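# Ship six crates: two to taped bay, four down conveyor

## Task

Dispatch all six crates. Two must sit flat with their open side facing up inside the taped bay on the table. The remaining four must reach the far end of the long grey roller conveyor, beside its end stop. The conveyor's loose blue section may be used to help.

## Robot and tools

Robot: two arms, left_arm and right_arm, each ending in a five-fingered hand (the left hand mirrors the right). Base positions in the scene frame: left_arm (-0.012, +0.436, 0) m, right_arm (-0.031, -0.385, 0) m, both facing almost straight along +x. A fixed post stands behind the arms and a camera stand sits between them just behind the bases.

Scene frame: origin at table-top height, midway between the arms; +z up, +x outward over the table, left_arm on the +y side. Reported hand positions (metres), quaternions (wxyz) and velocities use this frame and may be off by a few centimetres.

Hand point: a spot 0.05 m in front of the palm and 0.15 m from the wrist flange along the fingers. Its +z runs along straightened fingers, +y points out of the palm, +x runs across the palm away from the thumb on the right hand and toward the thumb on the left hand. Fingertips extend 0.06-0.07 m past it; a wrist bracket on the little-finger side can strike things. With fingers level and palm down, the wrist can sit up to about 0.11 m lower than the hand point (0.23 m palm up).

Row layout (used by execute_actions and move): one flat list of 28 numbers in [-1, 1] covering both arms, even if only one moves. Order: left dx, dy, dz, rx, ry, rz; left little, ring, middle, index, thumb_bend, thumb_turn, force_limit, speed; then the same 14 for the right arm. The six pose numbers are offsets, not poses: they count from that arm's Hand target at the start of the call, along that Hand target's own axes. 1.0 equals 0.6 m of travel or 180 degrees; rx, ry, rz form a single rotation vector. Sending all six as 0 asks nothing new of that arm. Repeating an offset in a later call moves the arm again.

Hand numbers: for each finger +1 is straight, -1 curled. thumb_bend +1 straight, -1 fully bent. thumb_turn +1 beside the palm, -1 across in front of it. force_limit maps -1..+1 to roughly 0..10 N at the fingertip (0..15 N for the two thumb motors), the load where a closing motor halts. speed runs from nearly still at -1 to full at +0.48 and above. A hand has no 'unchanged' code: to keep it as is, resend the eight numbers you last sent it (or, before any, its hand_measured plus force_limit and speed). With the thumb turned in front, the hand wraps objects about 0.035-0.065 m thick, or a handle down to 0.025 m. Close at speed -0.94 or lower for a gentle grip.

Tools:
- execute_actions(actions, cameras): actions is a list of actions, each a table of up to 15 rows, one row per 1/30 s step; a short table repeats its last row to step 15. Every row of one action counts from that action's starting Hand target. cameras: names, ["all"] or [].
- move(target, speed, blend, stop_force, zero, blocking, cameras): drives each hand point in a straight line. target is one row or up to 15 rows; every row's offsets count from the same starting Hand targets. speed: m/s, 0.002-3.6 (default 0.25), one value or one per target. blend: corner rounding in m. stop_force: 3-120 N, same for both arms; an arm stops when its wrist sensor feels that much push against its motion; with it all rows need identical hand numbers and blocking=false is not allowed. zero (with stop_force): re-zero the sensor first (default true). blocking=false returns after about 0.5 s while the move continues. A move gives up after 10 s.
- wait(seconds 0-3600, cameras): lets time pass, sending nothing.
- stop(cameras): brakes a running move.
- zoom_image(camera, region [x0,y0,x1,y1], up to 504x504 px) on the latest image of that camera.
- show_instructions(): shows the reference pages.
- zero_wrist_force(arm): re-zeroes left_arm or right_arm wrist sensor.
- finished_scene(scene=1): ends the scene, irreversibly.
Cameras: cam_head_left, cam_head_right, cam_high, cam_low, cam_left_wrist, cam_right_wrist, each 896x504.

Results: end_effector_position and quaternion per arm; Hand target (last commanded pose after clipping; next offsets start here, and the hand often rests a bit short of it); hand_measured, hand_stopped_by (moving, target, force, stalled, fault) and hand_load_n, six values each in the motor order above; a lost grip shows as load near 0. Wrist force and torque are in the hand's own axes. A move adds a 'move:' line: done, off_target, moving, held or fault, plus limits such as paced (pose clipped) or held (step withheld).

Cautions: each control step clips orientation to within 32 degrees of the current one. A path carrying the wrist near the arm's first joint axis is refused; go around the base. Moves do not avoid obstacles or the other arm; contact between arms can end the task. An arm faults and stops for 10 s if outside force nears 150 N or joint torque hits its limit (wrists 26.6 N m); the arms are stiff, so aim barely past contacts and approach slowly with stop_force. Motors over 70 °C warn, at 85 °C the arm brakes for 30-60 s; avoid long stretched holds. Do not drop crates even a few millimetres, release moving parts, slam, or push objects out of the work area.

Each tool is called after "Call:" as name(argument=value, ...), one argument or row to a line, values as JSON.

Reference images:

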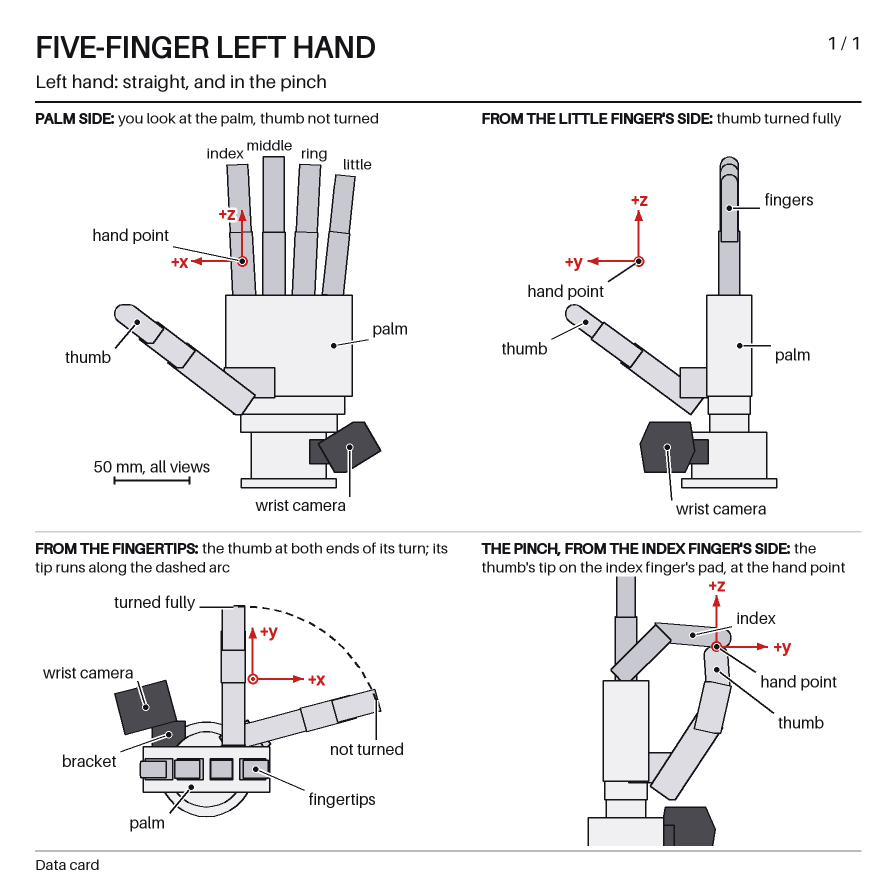

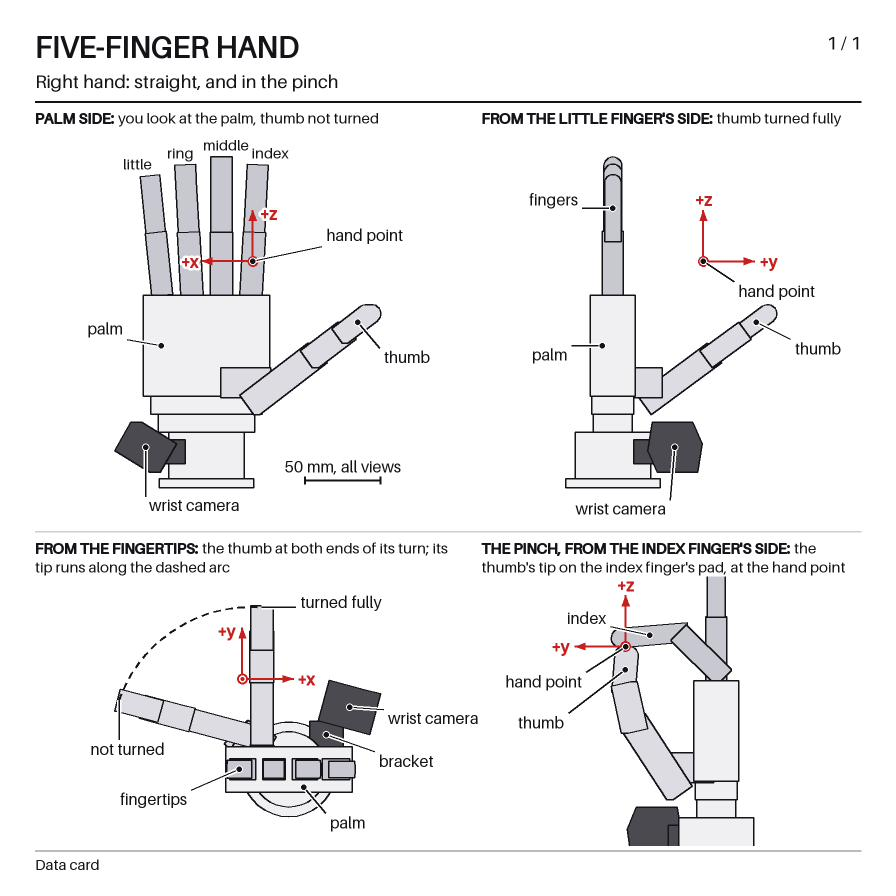

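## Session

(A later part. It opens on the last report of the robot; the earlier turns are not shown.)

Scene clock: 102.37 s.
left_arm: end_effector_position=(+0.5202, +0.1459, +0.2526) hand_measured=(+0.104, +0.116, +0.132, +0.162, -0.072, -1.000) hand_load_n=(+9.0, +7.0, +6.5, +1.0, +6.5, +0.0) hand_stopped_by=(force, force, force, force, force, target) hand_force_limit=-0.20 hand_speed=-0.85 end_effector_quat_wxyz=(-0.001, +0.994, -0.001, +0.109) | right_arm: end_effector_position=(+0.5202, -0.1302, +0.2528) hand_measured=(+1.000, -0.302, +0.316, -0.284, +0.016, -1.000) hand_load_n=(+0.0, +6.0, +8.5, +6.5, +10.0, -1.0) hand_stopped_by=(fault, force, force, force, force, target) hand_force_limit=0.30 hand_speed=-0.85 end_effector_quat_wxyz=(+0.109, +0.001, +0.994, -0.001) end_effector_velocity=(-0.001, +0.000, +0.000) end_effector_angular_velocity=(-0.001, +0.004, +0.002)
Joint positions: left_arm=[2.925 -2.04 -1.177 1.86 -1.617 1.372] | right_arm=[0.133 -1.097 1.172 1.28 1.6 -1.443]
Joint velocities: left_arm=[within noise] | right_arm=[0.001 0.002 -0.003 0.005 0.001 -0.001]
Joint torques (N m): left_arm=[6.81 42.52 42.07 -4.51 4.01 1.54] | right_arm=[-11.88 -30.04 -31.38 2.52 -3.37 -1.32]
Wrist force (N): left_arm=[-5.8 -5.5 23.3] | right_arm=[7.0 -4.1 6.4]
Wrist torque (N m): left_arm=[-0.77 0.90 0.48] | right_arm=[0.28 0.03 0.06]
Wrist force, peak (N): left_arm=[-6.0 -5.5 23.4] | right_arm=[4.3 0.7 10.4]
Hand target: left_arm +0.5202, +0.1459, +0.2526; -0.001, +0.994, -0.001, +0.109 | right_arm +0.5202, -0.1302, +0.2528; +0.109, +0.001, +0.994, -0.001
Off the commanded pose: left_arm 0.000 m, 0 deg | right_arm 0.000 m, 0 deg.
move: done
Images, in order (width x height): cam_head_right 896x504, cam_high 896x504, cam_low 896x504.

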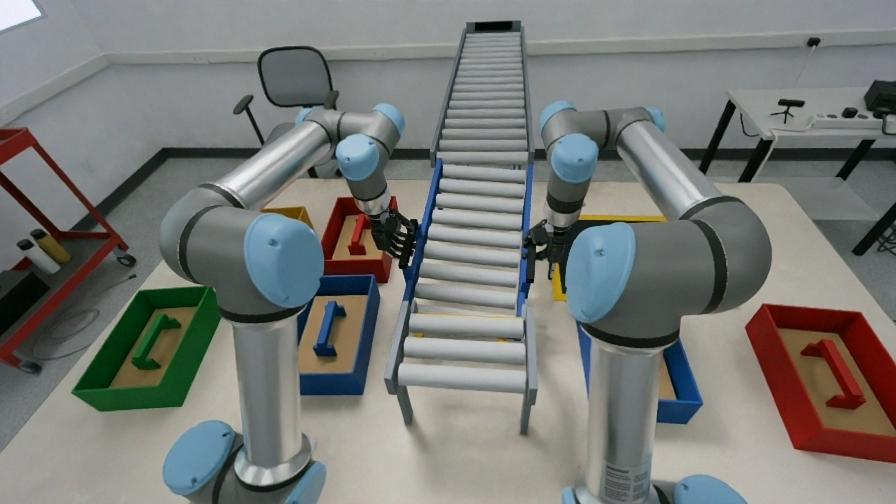

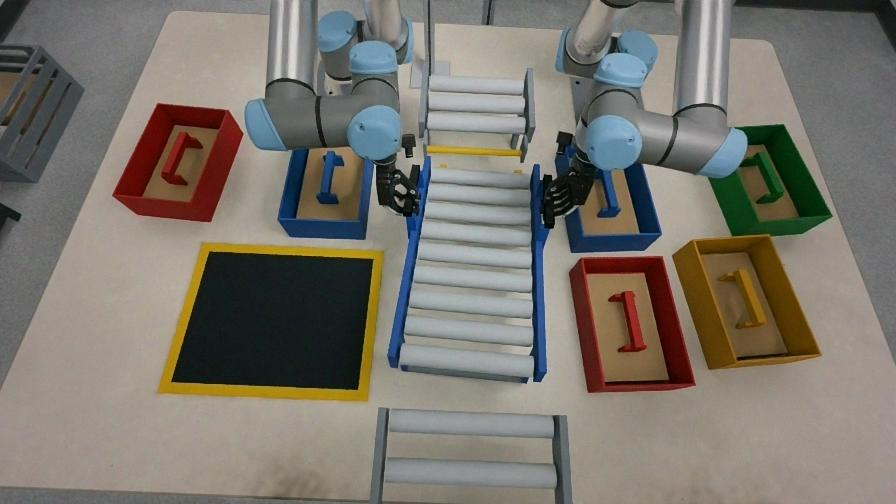

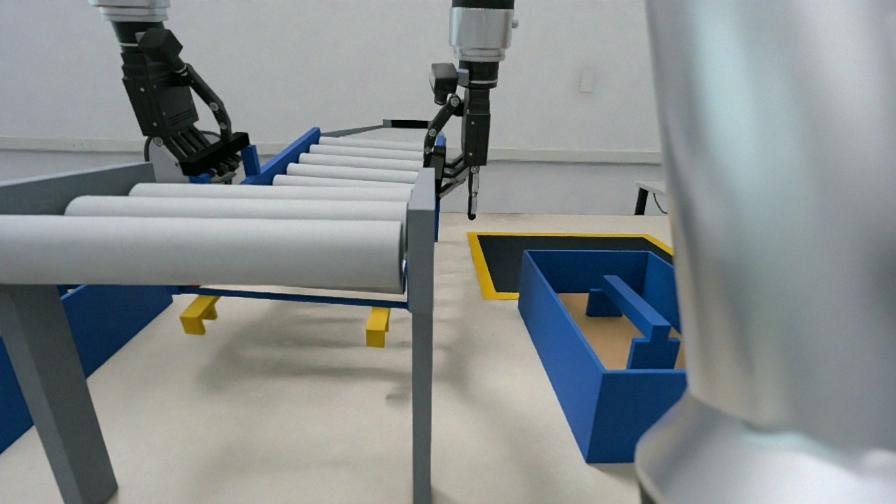

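Call:
move(
  target=[0.0538,0,-0.0328,0,-0.0278,0, -0.6,-0.6,-0.6,-0.6,-0.3,-1,-0.2,-0.85, -0.0588,0,-0.0556,0,0.0278,0, -0.6,-0.7,-0.7,-0.7,-0.3,-1,0.3,-0.85],
  cameras=["cam_high","cam_low","cam_right_wrist"],
  speed=0.03,
)

Call:
zoom_image(
  camera="cam_high",
  region=[340, 60, 620, 240],
)

Scene clock: 106.03 s.
left_arm: end_effector_position=(+0.5475, +0.1458, +0.2788) hand_measured=(+0.104, +0.116, +0.132, +0.162, -0.074, -1.000) hand_load_n=(+5.0, +6.0, +8.0, +4.5, +0.5, +0.0) hand_stopped_by=(force, force, force, force, force, target) hand_force_limit=-0.20 hand_speed=-0.85 end_effector_quat_wxyz=(-0.001, +0.998, -0.001, +0.066) | right_arm: end_effector_position=(+0.5474, -0.1302, +0.2930) hand_measured=(+1.000, -0.226, +0.316, -0.232, +0.016, -1.000) hand_load_n=(+0.0, +9.5, +0.0, +23.0, +5.5, +2.5) hand_stopped_by=(fault, force, force, force, force, target) hand_force_limit=0.30 hand_speed=-0.85 end_effector_quat_wxyz=(+0.065, +0.001, +0.998, -0.001)
Joint positions: left_arm=[2.943 -2.166 -0.92 1.644 -1.597 1.387] | right_arm=[0.122 -0.964 0.866 1.538 1.587 -1.453]
Joint torques (N m): left_arm=[4.76 47.18 42.99 -4.03 5.61 1.64] | right_arm=[-1.79 -51.44 -32.77 11.49 -6.61 -3.06]
Wrist force (N): left_arm=[-6.7 -12.5 25.1] | right_arm=[-18.3 -10.6 36.0]
Wrist torque (N m): left_arm=[-0.88 0.82 0.51] | right_arm=[-0.83 -0.51 0.03]
Wrist force, peak (N): left_arm=[-0.2 -3.7 30.6] | right_arm=[15.7 -1.7 75.7]
Hand target: left_arm +0.5475, +0.1458, +0.2788; -0.001, +0.998, -0.001, +0.065 | right_arm +0.5474, -0.1303, +0.2930; +0.065, +0.001, +0.998, -0.001
Off the commanded pose: left_arm 0.000 m, 0 deg | right_arm 0.000 m, 0 deg.
move: done

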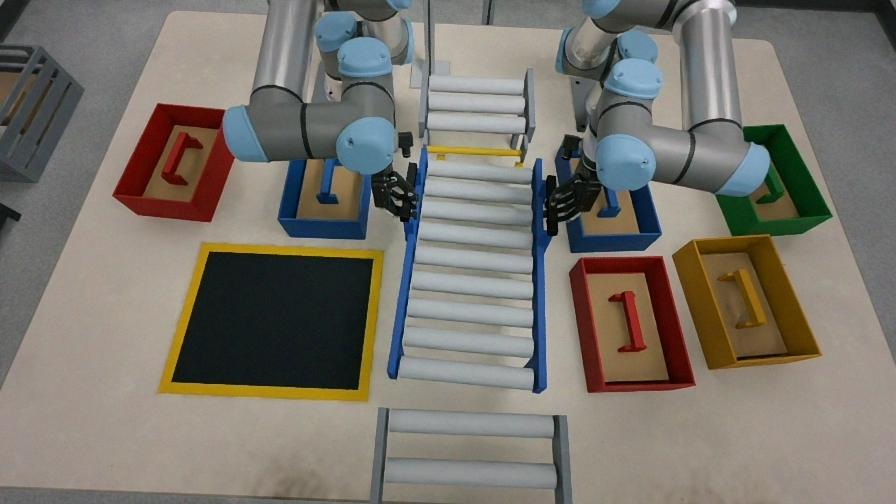

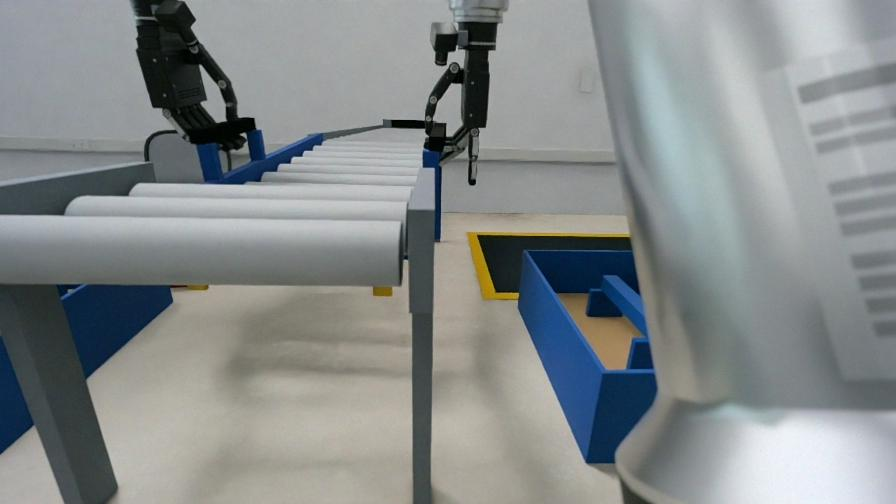

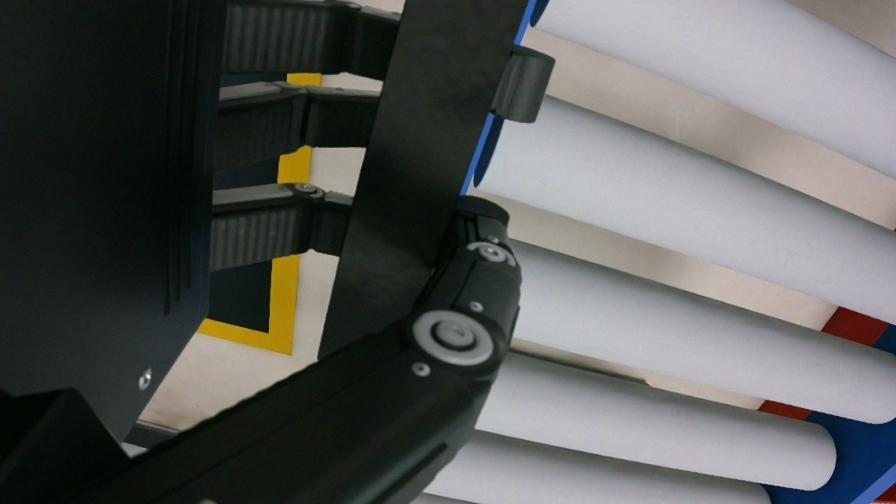

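Scaled by 1.800 from the camera's image (finer frame: 1280x720).

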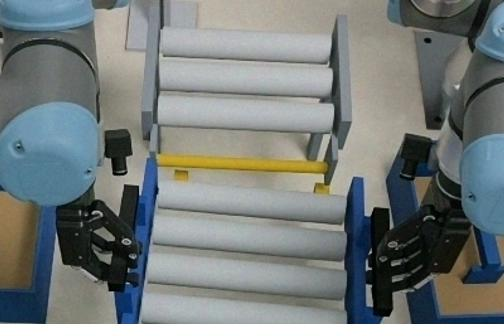

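Call:
move(
  target=[0.0,0,0,0,0,0, -0.6,-0.6,-0.6,-0.6,-0.3,-1,-0.2,-0.85, -0.002,0,0.0165,0,0,0, -0.6,-0.7,-0.7,-0.7,-0.3,-1,0.3,-0.85],
  speed=0.03,
)

Call:
move(
  target=[0.012,0,0.002,0,0,0, -0.6,-0.6,-0.6,-0.6,-0.3,-1,-0.2,-0.85, -0.034,0,0.006,0,0,0, -0.6,-0.7,-0.7,-0.7,-0.3,-1,0.3,-0.85],
  cameras=["cam_high","cam_low","cam_head_left"],
  speed=0.03,
)

Call:
zoom_image(
  camera="cam_high",
  region=[340, 60, 620, 240],
)

Scene clock: 108.23 s.
left_arm: end_effector_position=(+0.5475, +0.1458, +0.2788) hand_measured=(+0.104, +0.116, +0.132, +0.162, -0.074, -1.000) hand_load_n=(+7.5, +7.0, +7.5, +2.0, +0.5, +0.0) hand_stopped_by=(force, force, force, force, force, target) hand_force_limit=-0.20 hand_speed=-0.85 end_effector_quat_wxyz=(-0.001, +0.998, -0.001, +0.065) | right_arm: end_effector_position=(+0.5499, -0.1302, +0.2835) hand_measured=(+1.000, -0.228, +0.316, -0.234, +0.016, -1.000) hand_load_n=(+0.0, +3.5, +0.0, +10.5, +5.5, +0.0) hand_stopped_by=(fault, force, force, force, force, target) hand_force_limit=0.30 hand_speed=-0.85 end_effector_quat_wxyz=(+0.065, +0.001, +0.998, -0.001) end_effector_velocity=(+0.001, +0.000, -0.002) end_effector_angular_velocity=(+0.000, -0.002, +0.001)
Joint positions: left_arm=[2.943 -2.166 -0.92 1.644 -1.597 1.387] | right_arm=[0.121 -0.959 0.883 1.517 1.587 -1.453]
Joint velocities: left_arm=[within noise] | right_arm=[0 0.002 0 -0.005 0.001 -0.001]
Joint torques (N m): left_arm=[0.38 54 39.46 -4.24 5.14 1.45] | right_arm=[-9.68 -32.18 -14.11 -2.42 -5.11 -1.37]
Wrist force (N): left_arm=[1.9 -6.9 28.7] | right_arm=[10.0 -10.2 2.8]
Wrist torque (N m): left_arm=[-0.64 0.99 0.28] | right_arm=[0.34 -0.14 0.08]
Wrist force, peak (N): left_arm=[-1.0 -14.5 28.3] | right_arm=[-18.3 -11.0 36.3]
Hand target: left_arm +0.5475, +0.1458, +0.2788; -0.001, +0.998, -0.001, +0.065 | right_arm +0.5499, -0.1303, +0.2834; +0.065, +0.001, +0.998, -0.001
Off the commanded pose: left_arm 0.000 m, 0 deg | right_arm 0.000 m, 0 deg.
move: done

Scene clock: 109.47 s.
left_arm: end_effector_position=(+0.5548, +0.1458, +0.2786) hand_measured=(+0.104, +0.116, +0.132, +0.162, -0.074, -1.000) hand_load_n=(+5.5, +6.0, +6.5, +2.5, +0.0, +0.0) hand_stopped_by=(force, force, force, force, force, target) hand_force_limit=-0.20 hand_speed=-0.85 end_effector_quat_wxyz=(-0.001, +0.998, -0.001, +0.065) | right_arm: end_effector_position=(+0.5705, -0.1303, +0.2825) hand_measured=(+1.000, -0.228, +0.316, -0.234, +0.016, -1.000) hand_load_n=(+0.0, +4.0, +0.0, +10.5, +4.0, -1.5) hand_stopped_by=(fault, force, force, force, force, target) hand_force_limit=0.30 hand_speed=-0.85 end_effector_quat_wxyz=(+0.065, +0.001, +0.998, -0.001)
Joint positions: left_arm=[2.946 -2.186 -0.888 1.632 -1.597 1.389] | right_arm=[0.117 -0.896 0.782 1.556 1.587 -1.458]
Joint torques (N m): left_arm=[8.49 50.09 40.38 -7 3.26 2.12] | right_arm=[-14.7 -34.34 -32.28 0.67 -1.1 -0.6]
Wrist force (N): left_arm=[2.4 0.8 26.7] | right_arm=[13.1 -2.3 4.8]
Wrist torque (N m): left_arm=[-0.40 0.82 0.00] | right_arm=[0.53 0.14 -0.30]
Wrist force, peak (N): left_arm=[1.0 -7.1 28.8] | right_arm=[13.2 -11.1 2.1]
Hand target: left_arm +0.5548, +0.1458, +0.2786; -0.001, +0.998, -0.001, +0.065 | right_arm +0.5706, -0.1303, +0.2824; +0.065, +0.001, +0.998, -0.001
Off the commanded pose: left_arm 0.000 m, 0 deg | right_arm 0.000 m, 0 deg.
move: done
Images, in order (width x height): cam_head_left 896x504, cam_high 896x504, cam_low 896x504.

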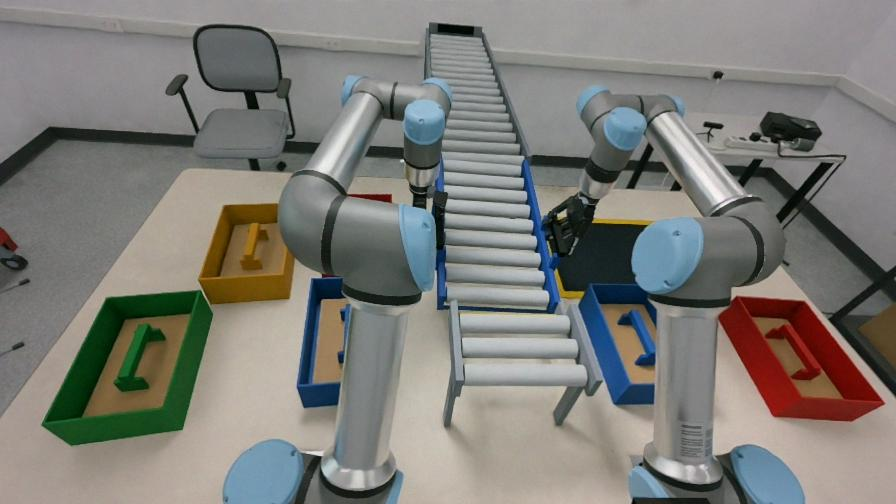

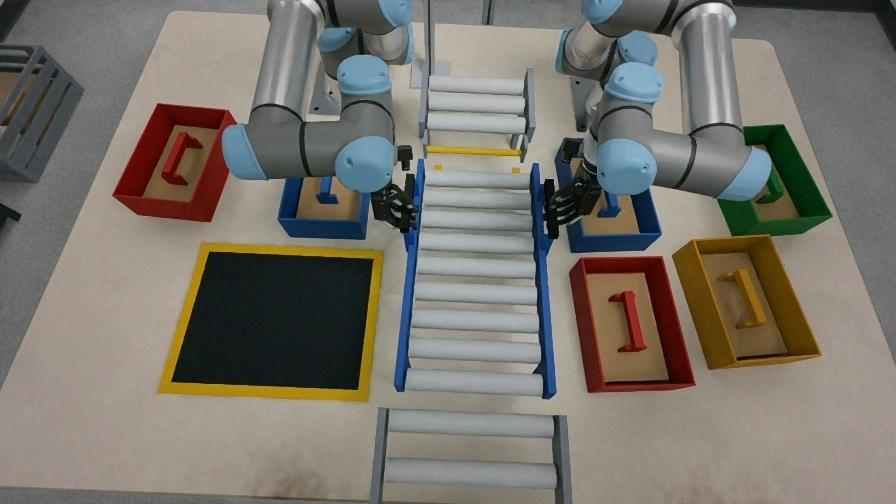

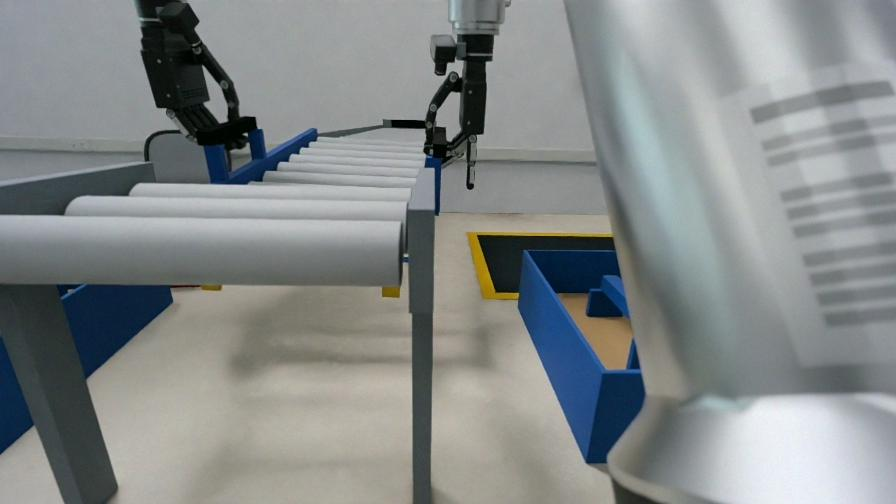

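Scaled by 1.800 from the camera's image (finer frame: 1280x720).

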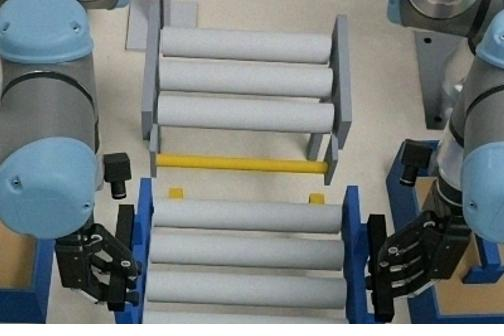

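Call:
zoom_image(
  camera="cam_head_left",
  region=[430, 280, 600, 380],
)

Call:
zoom_image(
  camera="cam_high",
  region=[400, 120, 560, 210],
)

Call:
zoom_image(
  camera="cam_low",
  region=[150, 220, 450, 360],
)

Scaled by 2.965 from the camera's image (finer frame: 1280x720).

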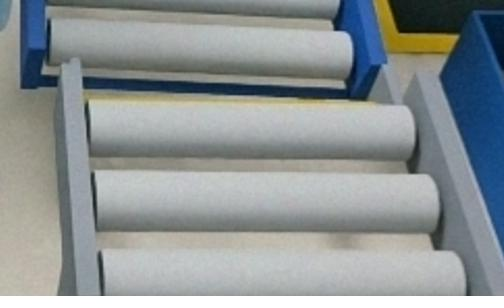

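Scaled by 3.150 from the camera's image (finer frame: 1280x720).

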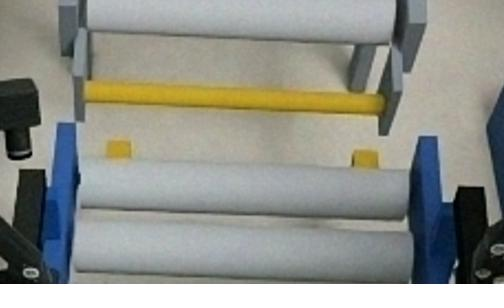

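Scaled by 1.680 from the camera's image (finer frame: 1280x720).

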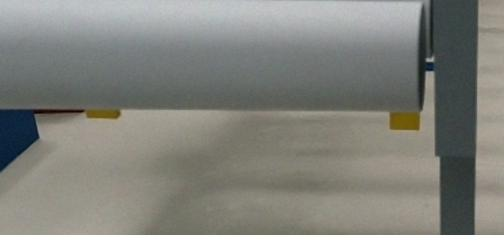

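Call:
move(
  target=[0.0391,0.01,-0.0317,0,-0.025,0, -0.6,-0.6,-0.6,-0.6,-0.3,-1,-0.2,-0.85, -0.0391,-0.01,-0.0317,0,0.025,0, -0.6,-0.7,-0.7,-0.7,-0.3,-1,0.3,-0.85],
  cameras=["cam_high","cam_low","cam_head_left"],
  speed=0.03,
)

Call:
zoom_image(
  camera="cam_high",
  region=[400, 120, 560, 210],
)

Call:
zoom_image(
  camera="cam_high",
  region=[360, 340, 600, 460],
)

Call:
zoom_image(
  camera="cam_head_left",
  region=[430, 280, 600, 380],
)

Scene clock: 131.10 s.
left_arm: end_effector_position=(+0.5755, +0.1398, +0.3004) hand_measured=(+0.104, +0.116, +0.132, +0.162, -0.074, -1.000) hand_load_n=(+5.0, +5.5, +6.0, +2.0, +0.0, +0.0) hand_stopped_by=(force, force, force, force, force, target) hand_force_limit=-0.20 hand_speed=-0.85 end_effector_quat_wxyz=(-0.001, +1.000, -0.001, +0.026) | right_arm: end_effector_position=(+0.5913, -0.1363, +0.3043) hand_measured=(+1.000, -0.228, +0.316, -0.234, +0.016, -1.000) hand_load_n=(+0.0, +5.5, +0.0, +13.0, +3.5, +0.0) hand_stopped_by=(fault, force, force, force, force, target) hand_force_limit=0.30 hand_speed=-0.85 end_effector_quat_wxyz=(+0.026, +0.001, +1.000, +0.000)
Joint positions: left_arm=[2.948 -2.338 -0.583 1.401 -1.582 1.39] | right_arm=[0.099 -0.73 0.441 1.808 1.577 -1.475]
Joint torques (N m): left_arm=[-8.42 51.62 37.24 -5.37 3.9 1.76] | right_arm=[-12.71 -50.06 -31.06 6.89 1.18 -1.43]
Wrist force (N): left_arm=[-2.3 -3.4 21.1] | right_arm=[-4.1 2.1 20.2]
Wrist torque (N m): left_arm=[-0.46 0.68 0.08] | right_arm=[0.06 -0.06 -0.45]
Wrist force, peak (N): left_arm=[2.5 0.6 27.2] | right_arm=[-4.3 1.5 20.3]
Hand target: left_arm +0.5755, +0.1397, +0.3005; -0.001, +1.000, -0.001, +0.026 | right_arm +0.5914, -0.1363, +0.3044; +0.026, +0.001, +1.000, -0.001
Off the commanded pose: left_arm 0.000 m, 0 deg | right_arm 0.000 m, 0 deg.
move: done
Images, in order (width x height): cam_head_left 896x504, cam_high 896x504, cam_low 896x504.

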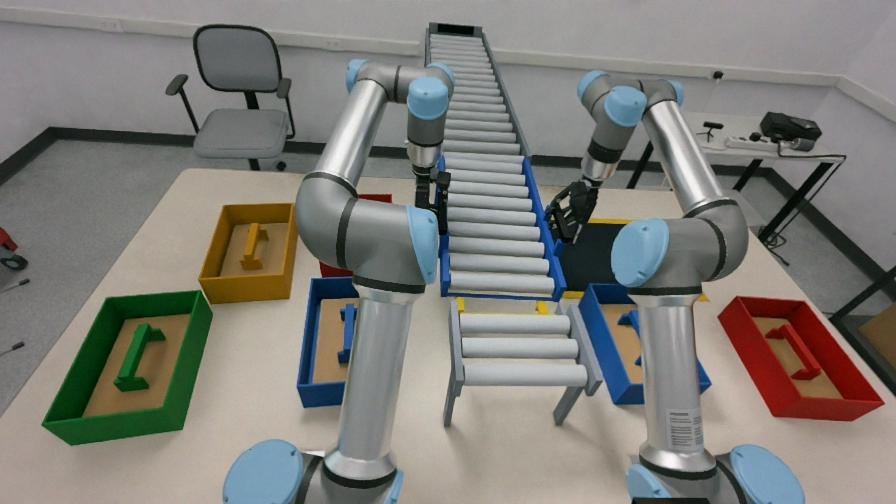

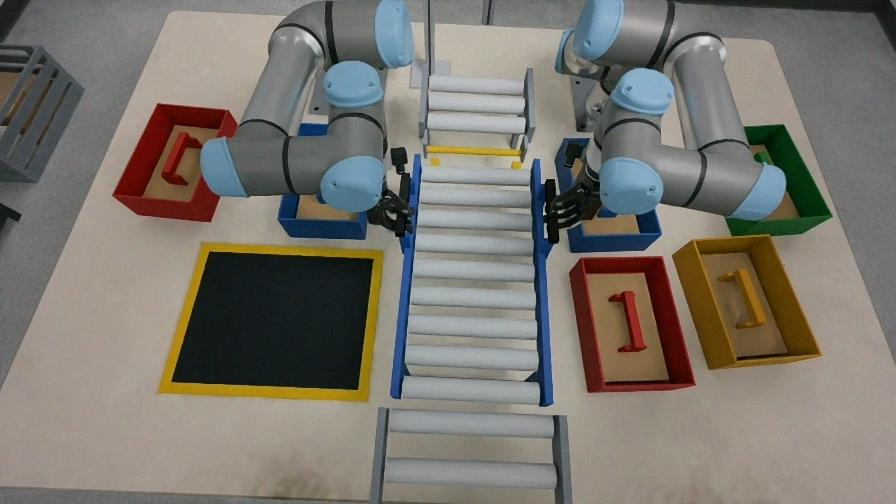

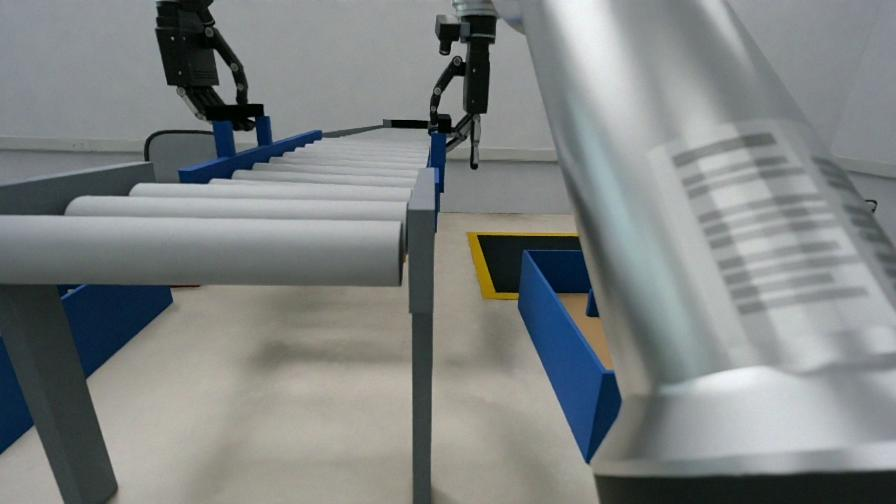

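Scaled by 3.150 from the camera's image (finer frame: 1280x720).

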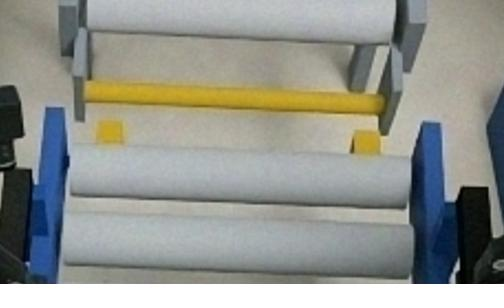

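Scaled by 2.100 from the camera's image (finer frame: 1280x720).

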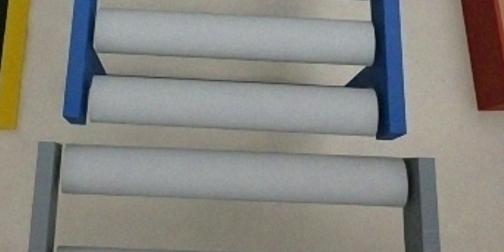

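Scaled by 2.965 from the camera's image (finer frame: 1280x720).

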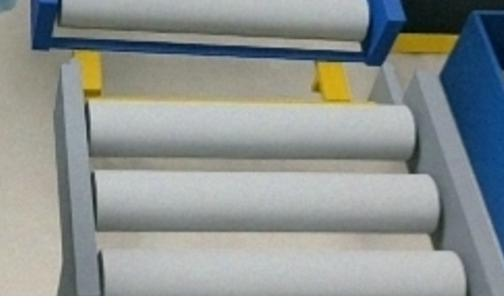

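Call:
move(
  target=[0.0277,0,-0.0248,0,-0.0194,0, -0.6,-0.6,-0.6,-0.6,-0.3,-1,-0.2,-0.85, -0.0277,0,-0.0248,0,0.0194,0, -0.6,-0.7,-0.7,-0.7,-0.3,-1,0.3,-0.85],
  cameras=["cam_high","cam_low","cam_head_left"],
  speed=0.02,
)

Call:
zoom_image(
  camera="cam_high",
  region=[400, 120, 560, 210],
)

Call:
zoom_image(
  camera="cam_high",
  region=[360, 340, 600, 460],
)

Call:
zoom_image(
  camera="cam_head_left",
  region=[430, 280, 600, 380],
)

Scene clock: 136.53 s.
left_arm: end_effector_position=(+0.5912, +0.1397, +0.3161) hand_measured=(+0.104, +0.116, +0.132, +0.162, -0.074, -1.000) hand_load_n=(+6.5, +6.0, +7.5, +3.0, +0.0, +0.0) hand_stopped_by=(force, force, force, force, force, target) hand_force_limit=-0.20 hand_speed=-0.85 end_effector_quat_wxyz=(-0.001, +1.000, -0.001, -0.004) | right_arm: end_effector_position=(+0.6059, -0.1367, +0.3193) hand_measured=(+1.000, -0.228, +0.316, -0.234, +0.014, -1.000) hand_load_n=(+0.0, +0.0, -0.5, +13.5, +2.5, +0.5) hand_stopped_by=(fault, force, force, force, force, target) hand_force_limit=0.30 hand_speed=-0.85 end_effector_quat_wxyz=(+0.019, +0.006, +1.000, +0.011)
Joint positions: left_arm=[2.957 -2.537 -0.179 1.137 -1.571 1.399] | right_arm=[0.087 -0.539 0.035 2.035 1.551 -1.475]
Joint torques (N m): left_arm=[-11 60.68 36.75 -7.69 -0.83 2.12] | right_arm=[-11.12 -67.28 -27.93 0.87 -3.58 1.06]
Wrist force (N): left_arm=[4.5 -0.3 28.4] | right_arm=[0.1 -3.1 12.5]
Wrist torque (N m): left_arm=[-0.53 0.83 0.14] | right_arm=[-0.18 0.07 -0.07]
Wrist force, peak (N): left_arm=[4.2 -0.3 28.8] | right_arm=[-4.3 0.9 20.8]
Hand target: left_arm +0.5914, +0.1396, +0.3162; -0.001, +1.000, -0.001, -0.004 | right_arm +0.6072, -0.1363, +0.3201; -0.004, +0.001, +1.000, -0.001
Off the commanded pose: left_arm 0.000 m, 0 deg | right_arm 0.002 m, 3 deg.
elbow stopped short (right arm): the move would have taken joint 3 (elbow) straighter than the controller allows.
move: off_target (right_arm)
Images, in order (width x height): cam_head_left 896x504, cam_high 896x504, cam_low 896x504.

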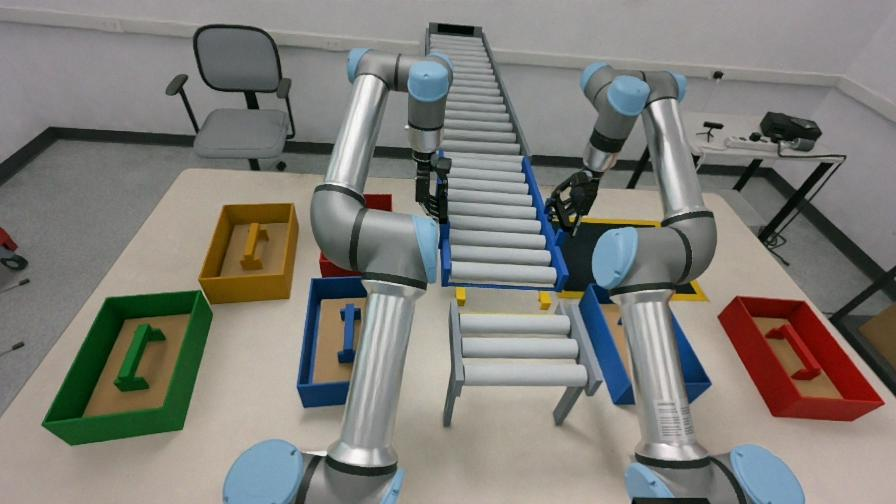

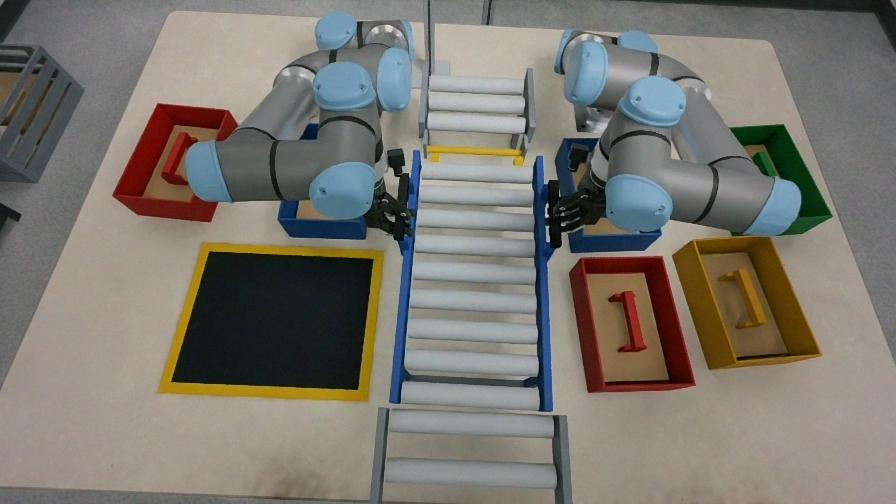

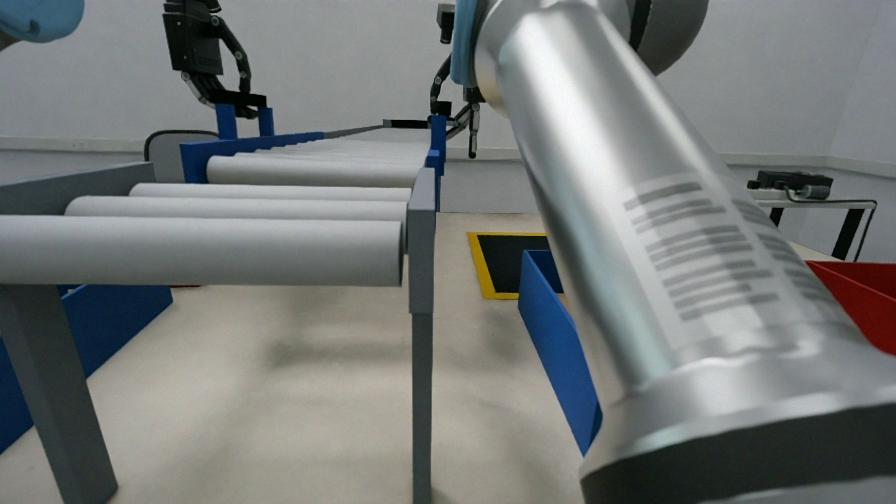

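Scaled by 3.150 from the camera's image (finer frame: 1280x720).

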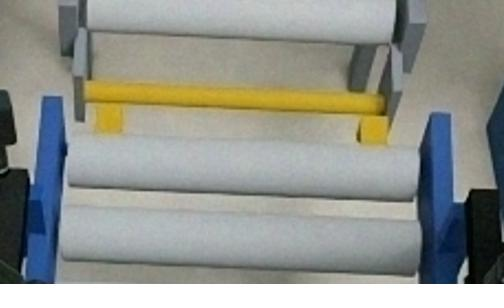

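Scaled by 2.100 from the camera's image (finer frame: 1280x720).

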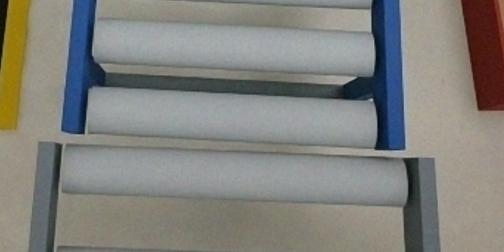

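Scaled by 2.965 from the camera's image (finer frame: 1280x720).

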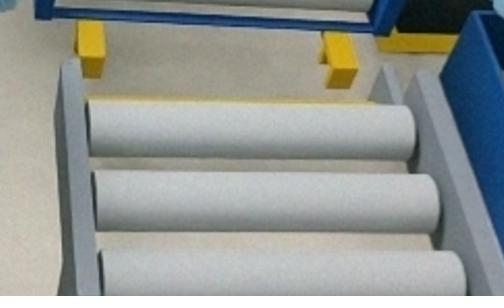

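Call:
move(
  target=[-0.005,0,-0.021,0,0.004,0, -0.6,-0.6,-0.6,-0.6,-0.3,-1,-0.2,-0.85, 0.008,0,-0.021,0,-0.014,0, -0.6,-0.7,-0.7,-0.7,-0.3,-1,0.3,-0.85],
  cameras=["cam_high","cam_low","cam_head_left"],
  speed=0.02,
)

Call:
zoom_image(
  camera="cam_high",
  region=[400, 120, 560, 210],
)

Call:
zoom_image(
  camera="cam_high",
  region=[360, 340, 600, 460],
)

Call:
zoom_image(
  camera="cam_head_left",
  region=[430, 280, 600, 380],
)

Scene clock: 142.70 s.
left_arm: end_effector_position=(+0.5884, +0.1396, +0.3288) hand_measured=(+0.104, +0.116, +0.132, +0.162, -0.074, -1.000) hand_load_n=(+0.0, +3.5, +9.5, +9.0, +0.0, +0.0) hand_stopped_by=(force, force, force, force, force, target) hand_force_limit=-0.20 hand_speed=-0.85 end_effector_quat_wxyz=(-0.001, +1.000, -0.001, +0.002) | right_arm: end_effector_position=(+0.6014, -0.1367, +0.3320) hand_measured=(+1.000, -0.228, +0.316, -0.234, +0.014, -1.000) hand_load_n=(+0.0, +0.0, -3.0, +18.5, +2.5, +1.5) hand_stopped_by=(fault, force, force, force, force, target) hand_force_limit=0.30 hand_speed=-0.85 end_effector_quat_wxyz=(+0.030, +0.004, +1.000, +0.006)
Joint positions: left_arm=[2.955 -2.553 -0.108 1.094 -1.573 1.397] | right_arm=[0.092 -0.56 0.035 2.035 1.565 -1.475]
Joint torques (N m): left_arm=[-11.72 58.7 35.1 -5.81 -0.46 -1.9] | right_arm=[13.6 -71.76 -27.74 1.61 0.51 1.04]
Wrist force (N): left_arm=[-0.8 -4.0 26.2] | right_arm=[-1.2 -2.7 20.2]
Wrist torque (N m): left_arm=[-0.66 0.44 0.20] | right_arm=[-0.49 0.21 -0.11]
Wrist force, peak (N): left_arm=[4.3 -1.7 28.9] | right_arm=[-1.1 -3.0 20.2]
Hand target: left_arm +0.5885, +0.1396, +0.3288; -0.001, +1.000, -0.001, +0.002 | right_arm +0.6025, -0.1363, +0.3327; +0.018, +0.001, +1.000, -0.001
Off the commanded pose: left_arm 0.000 m, 0 deg | right_arm 0.001 m, 2 deg.
elbow stopped short (right arm): the move would have taken joint 3 (elbow) straighter than the controller allows.
move: done
Images, in order (width x height): cam_head_left 896x504, cam_high 896x504, cam_low 896x504.

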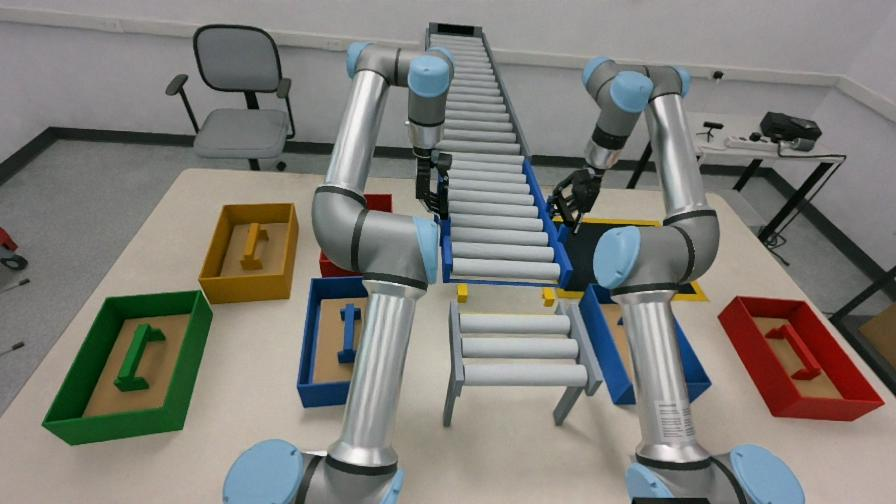

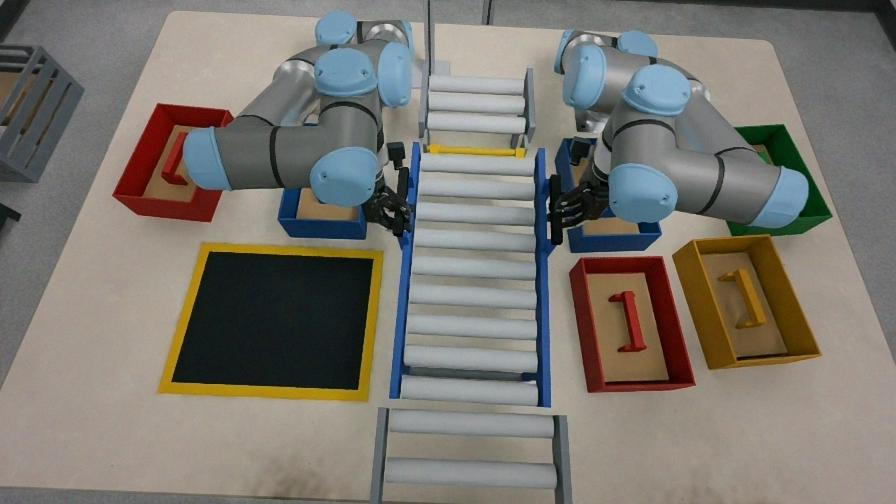

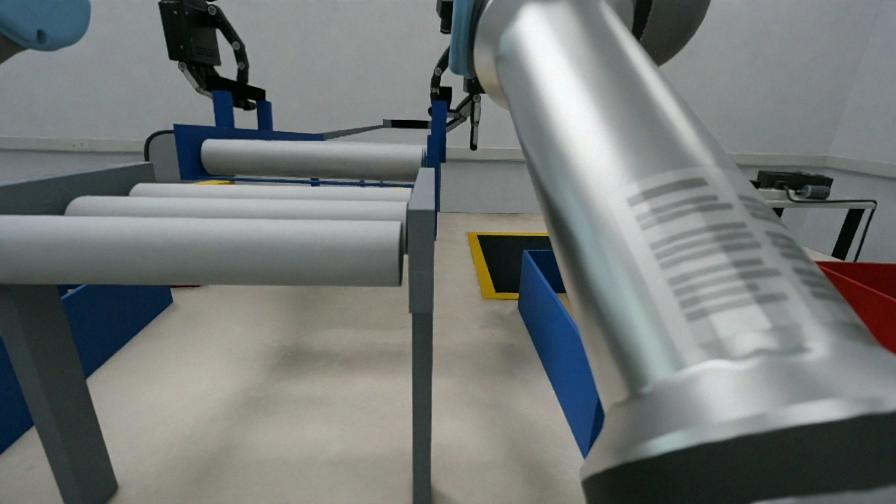

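Scaled by 3.150 from the camera's image (finer frame: 1280x720).

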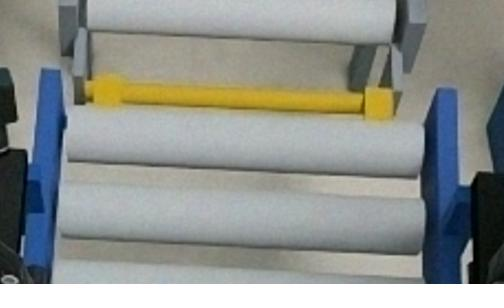

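Scaled by 2.100 from the camera's image (finer frame: 1280x720).

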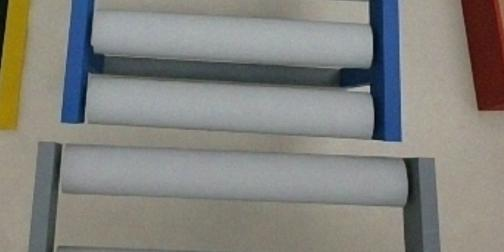

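Scaled by 2.965 from the camera's image (finer frame: 1280x720).

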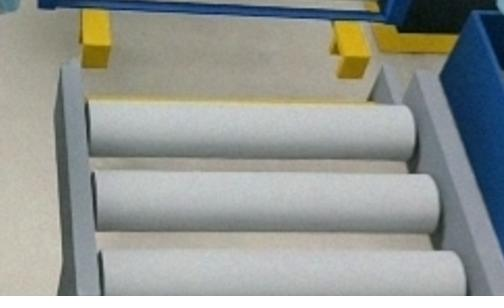

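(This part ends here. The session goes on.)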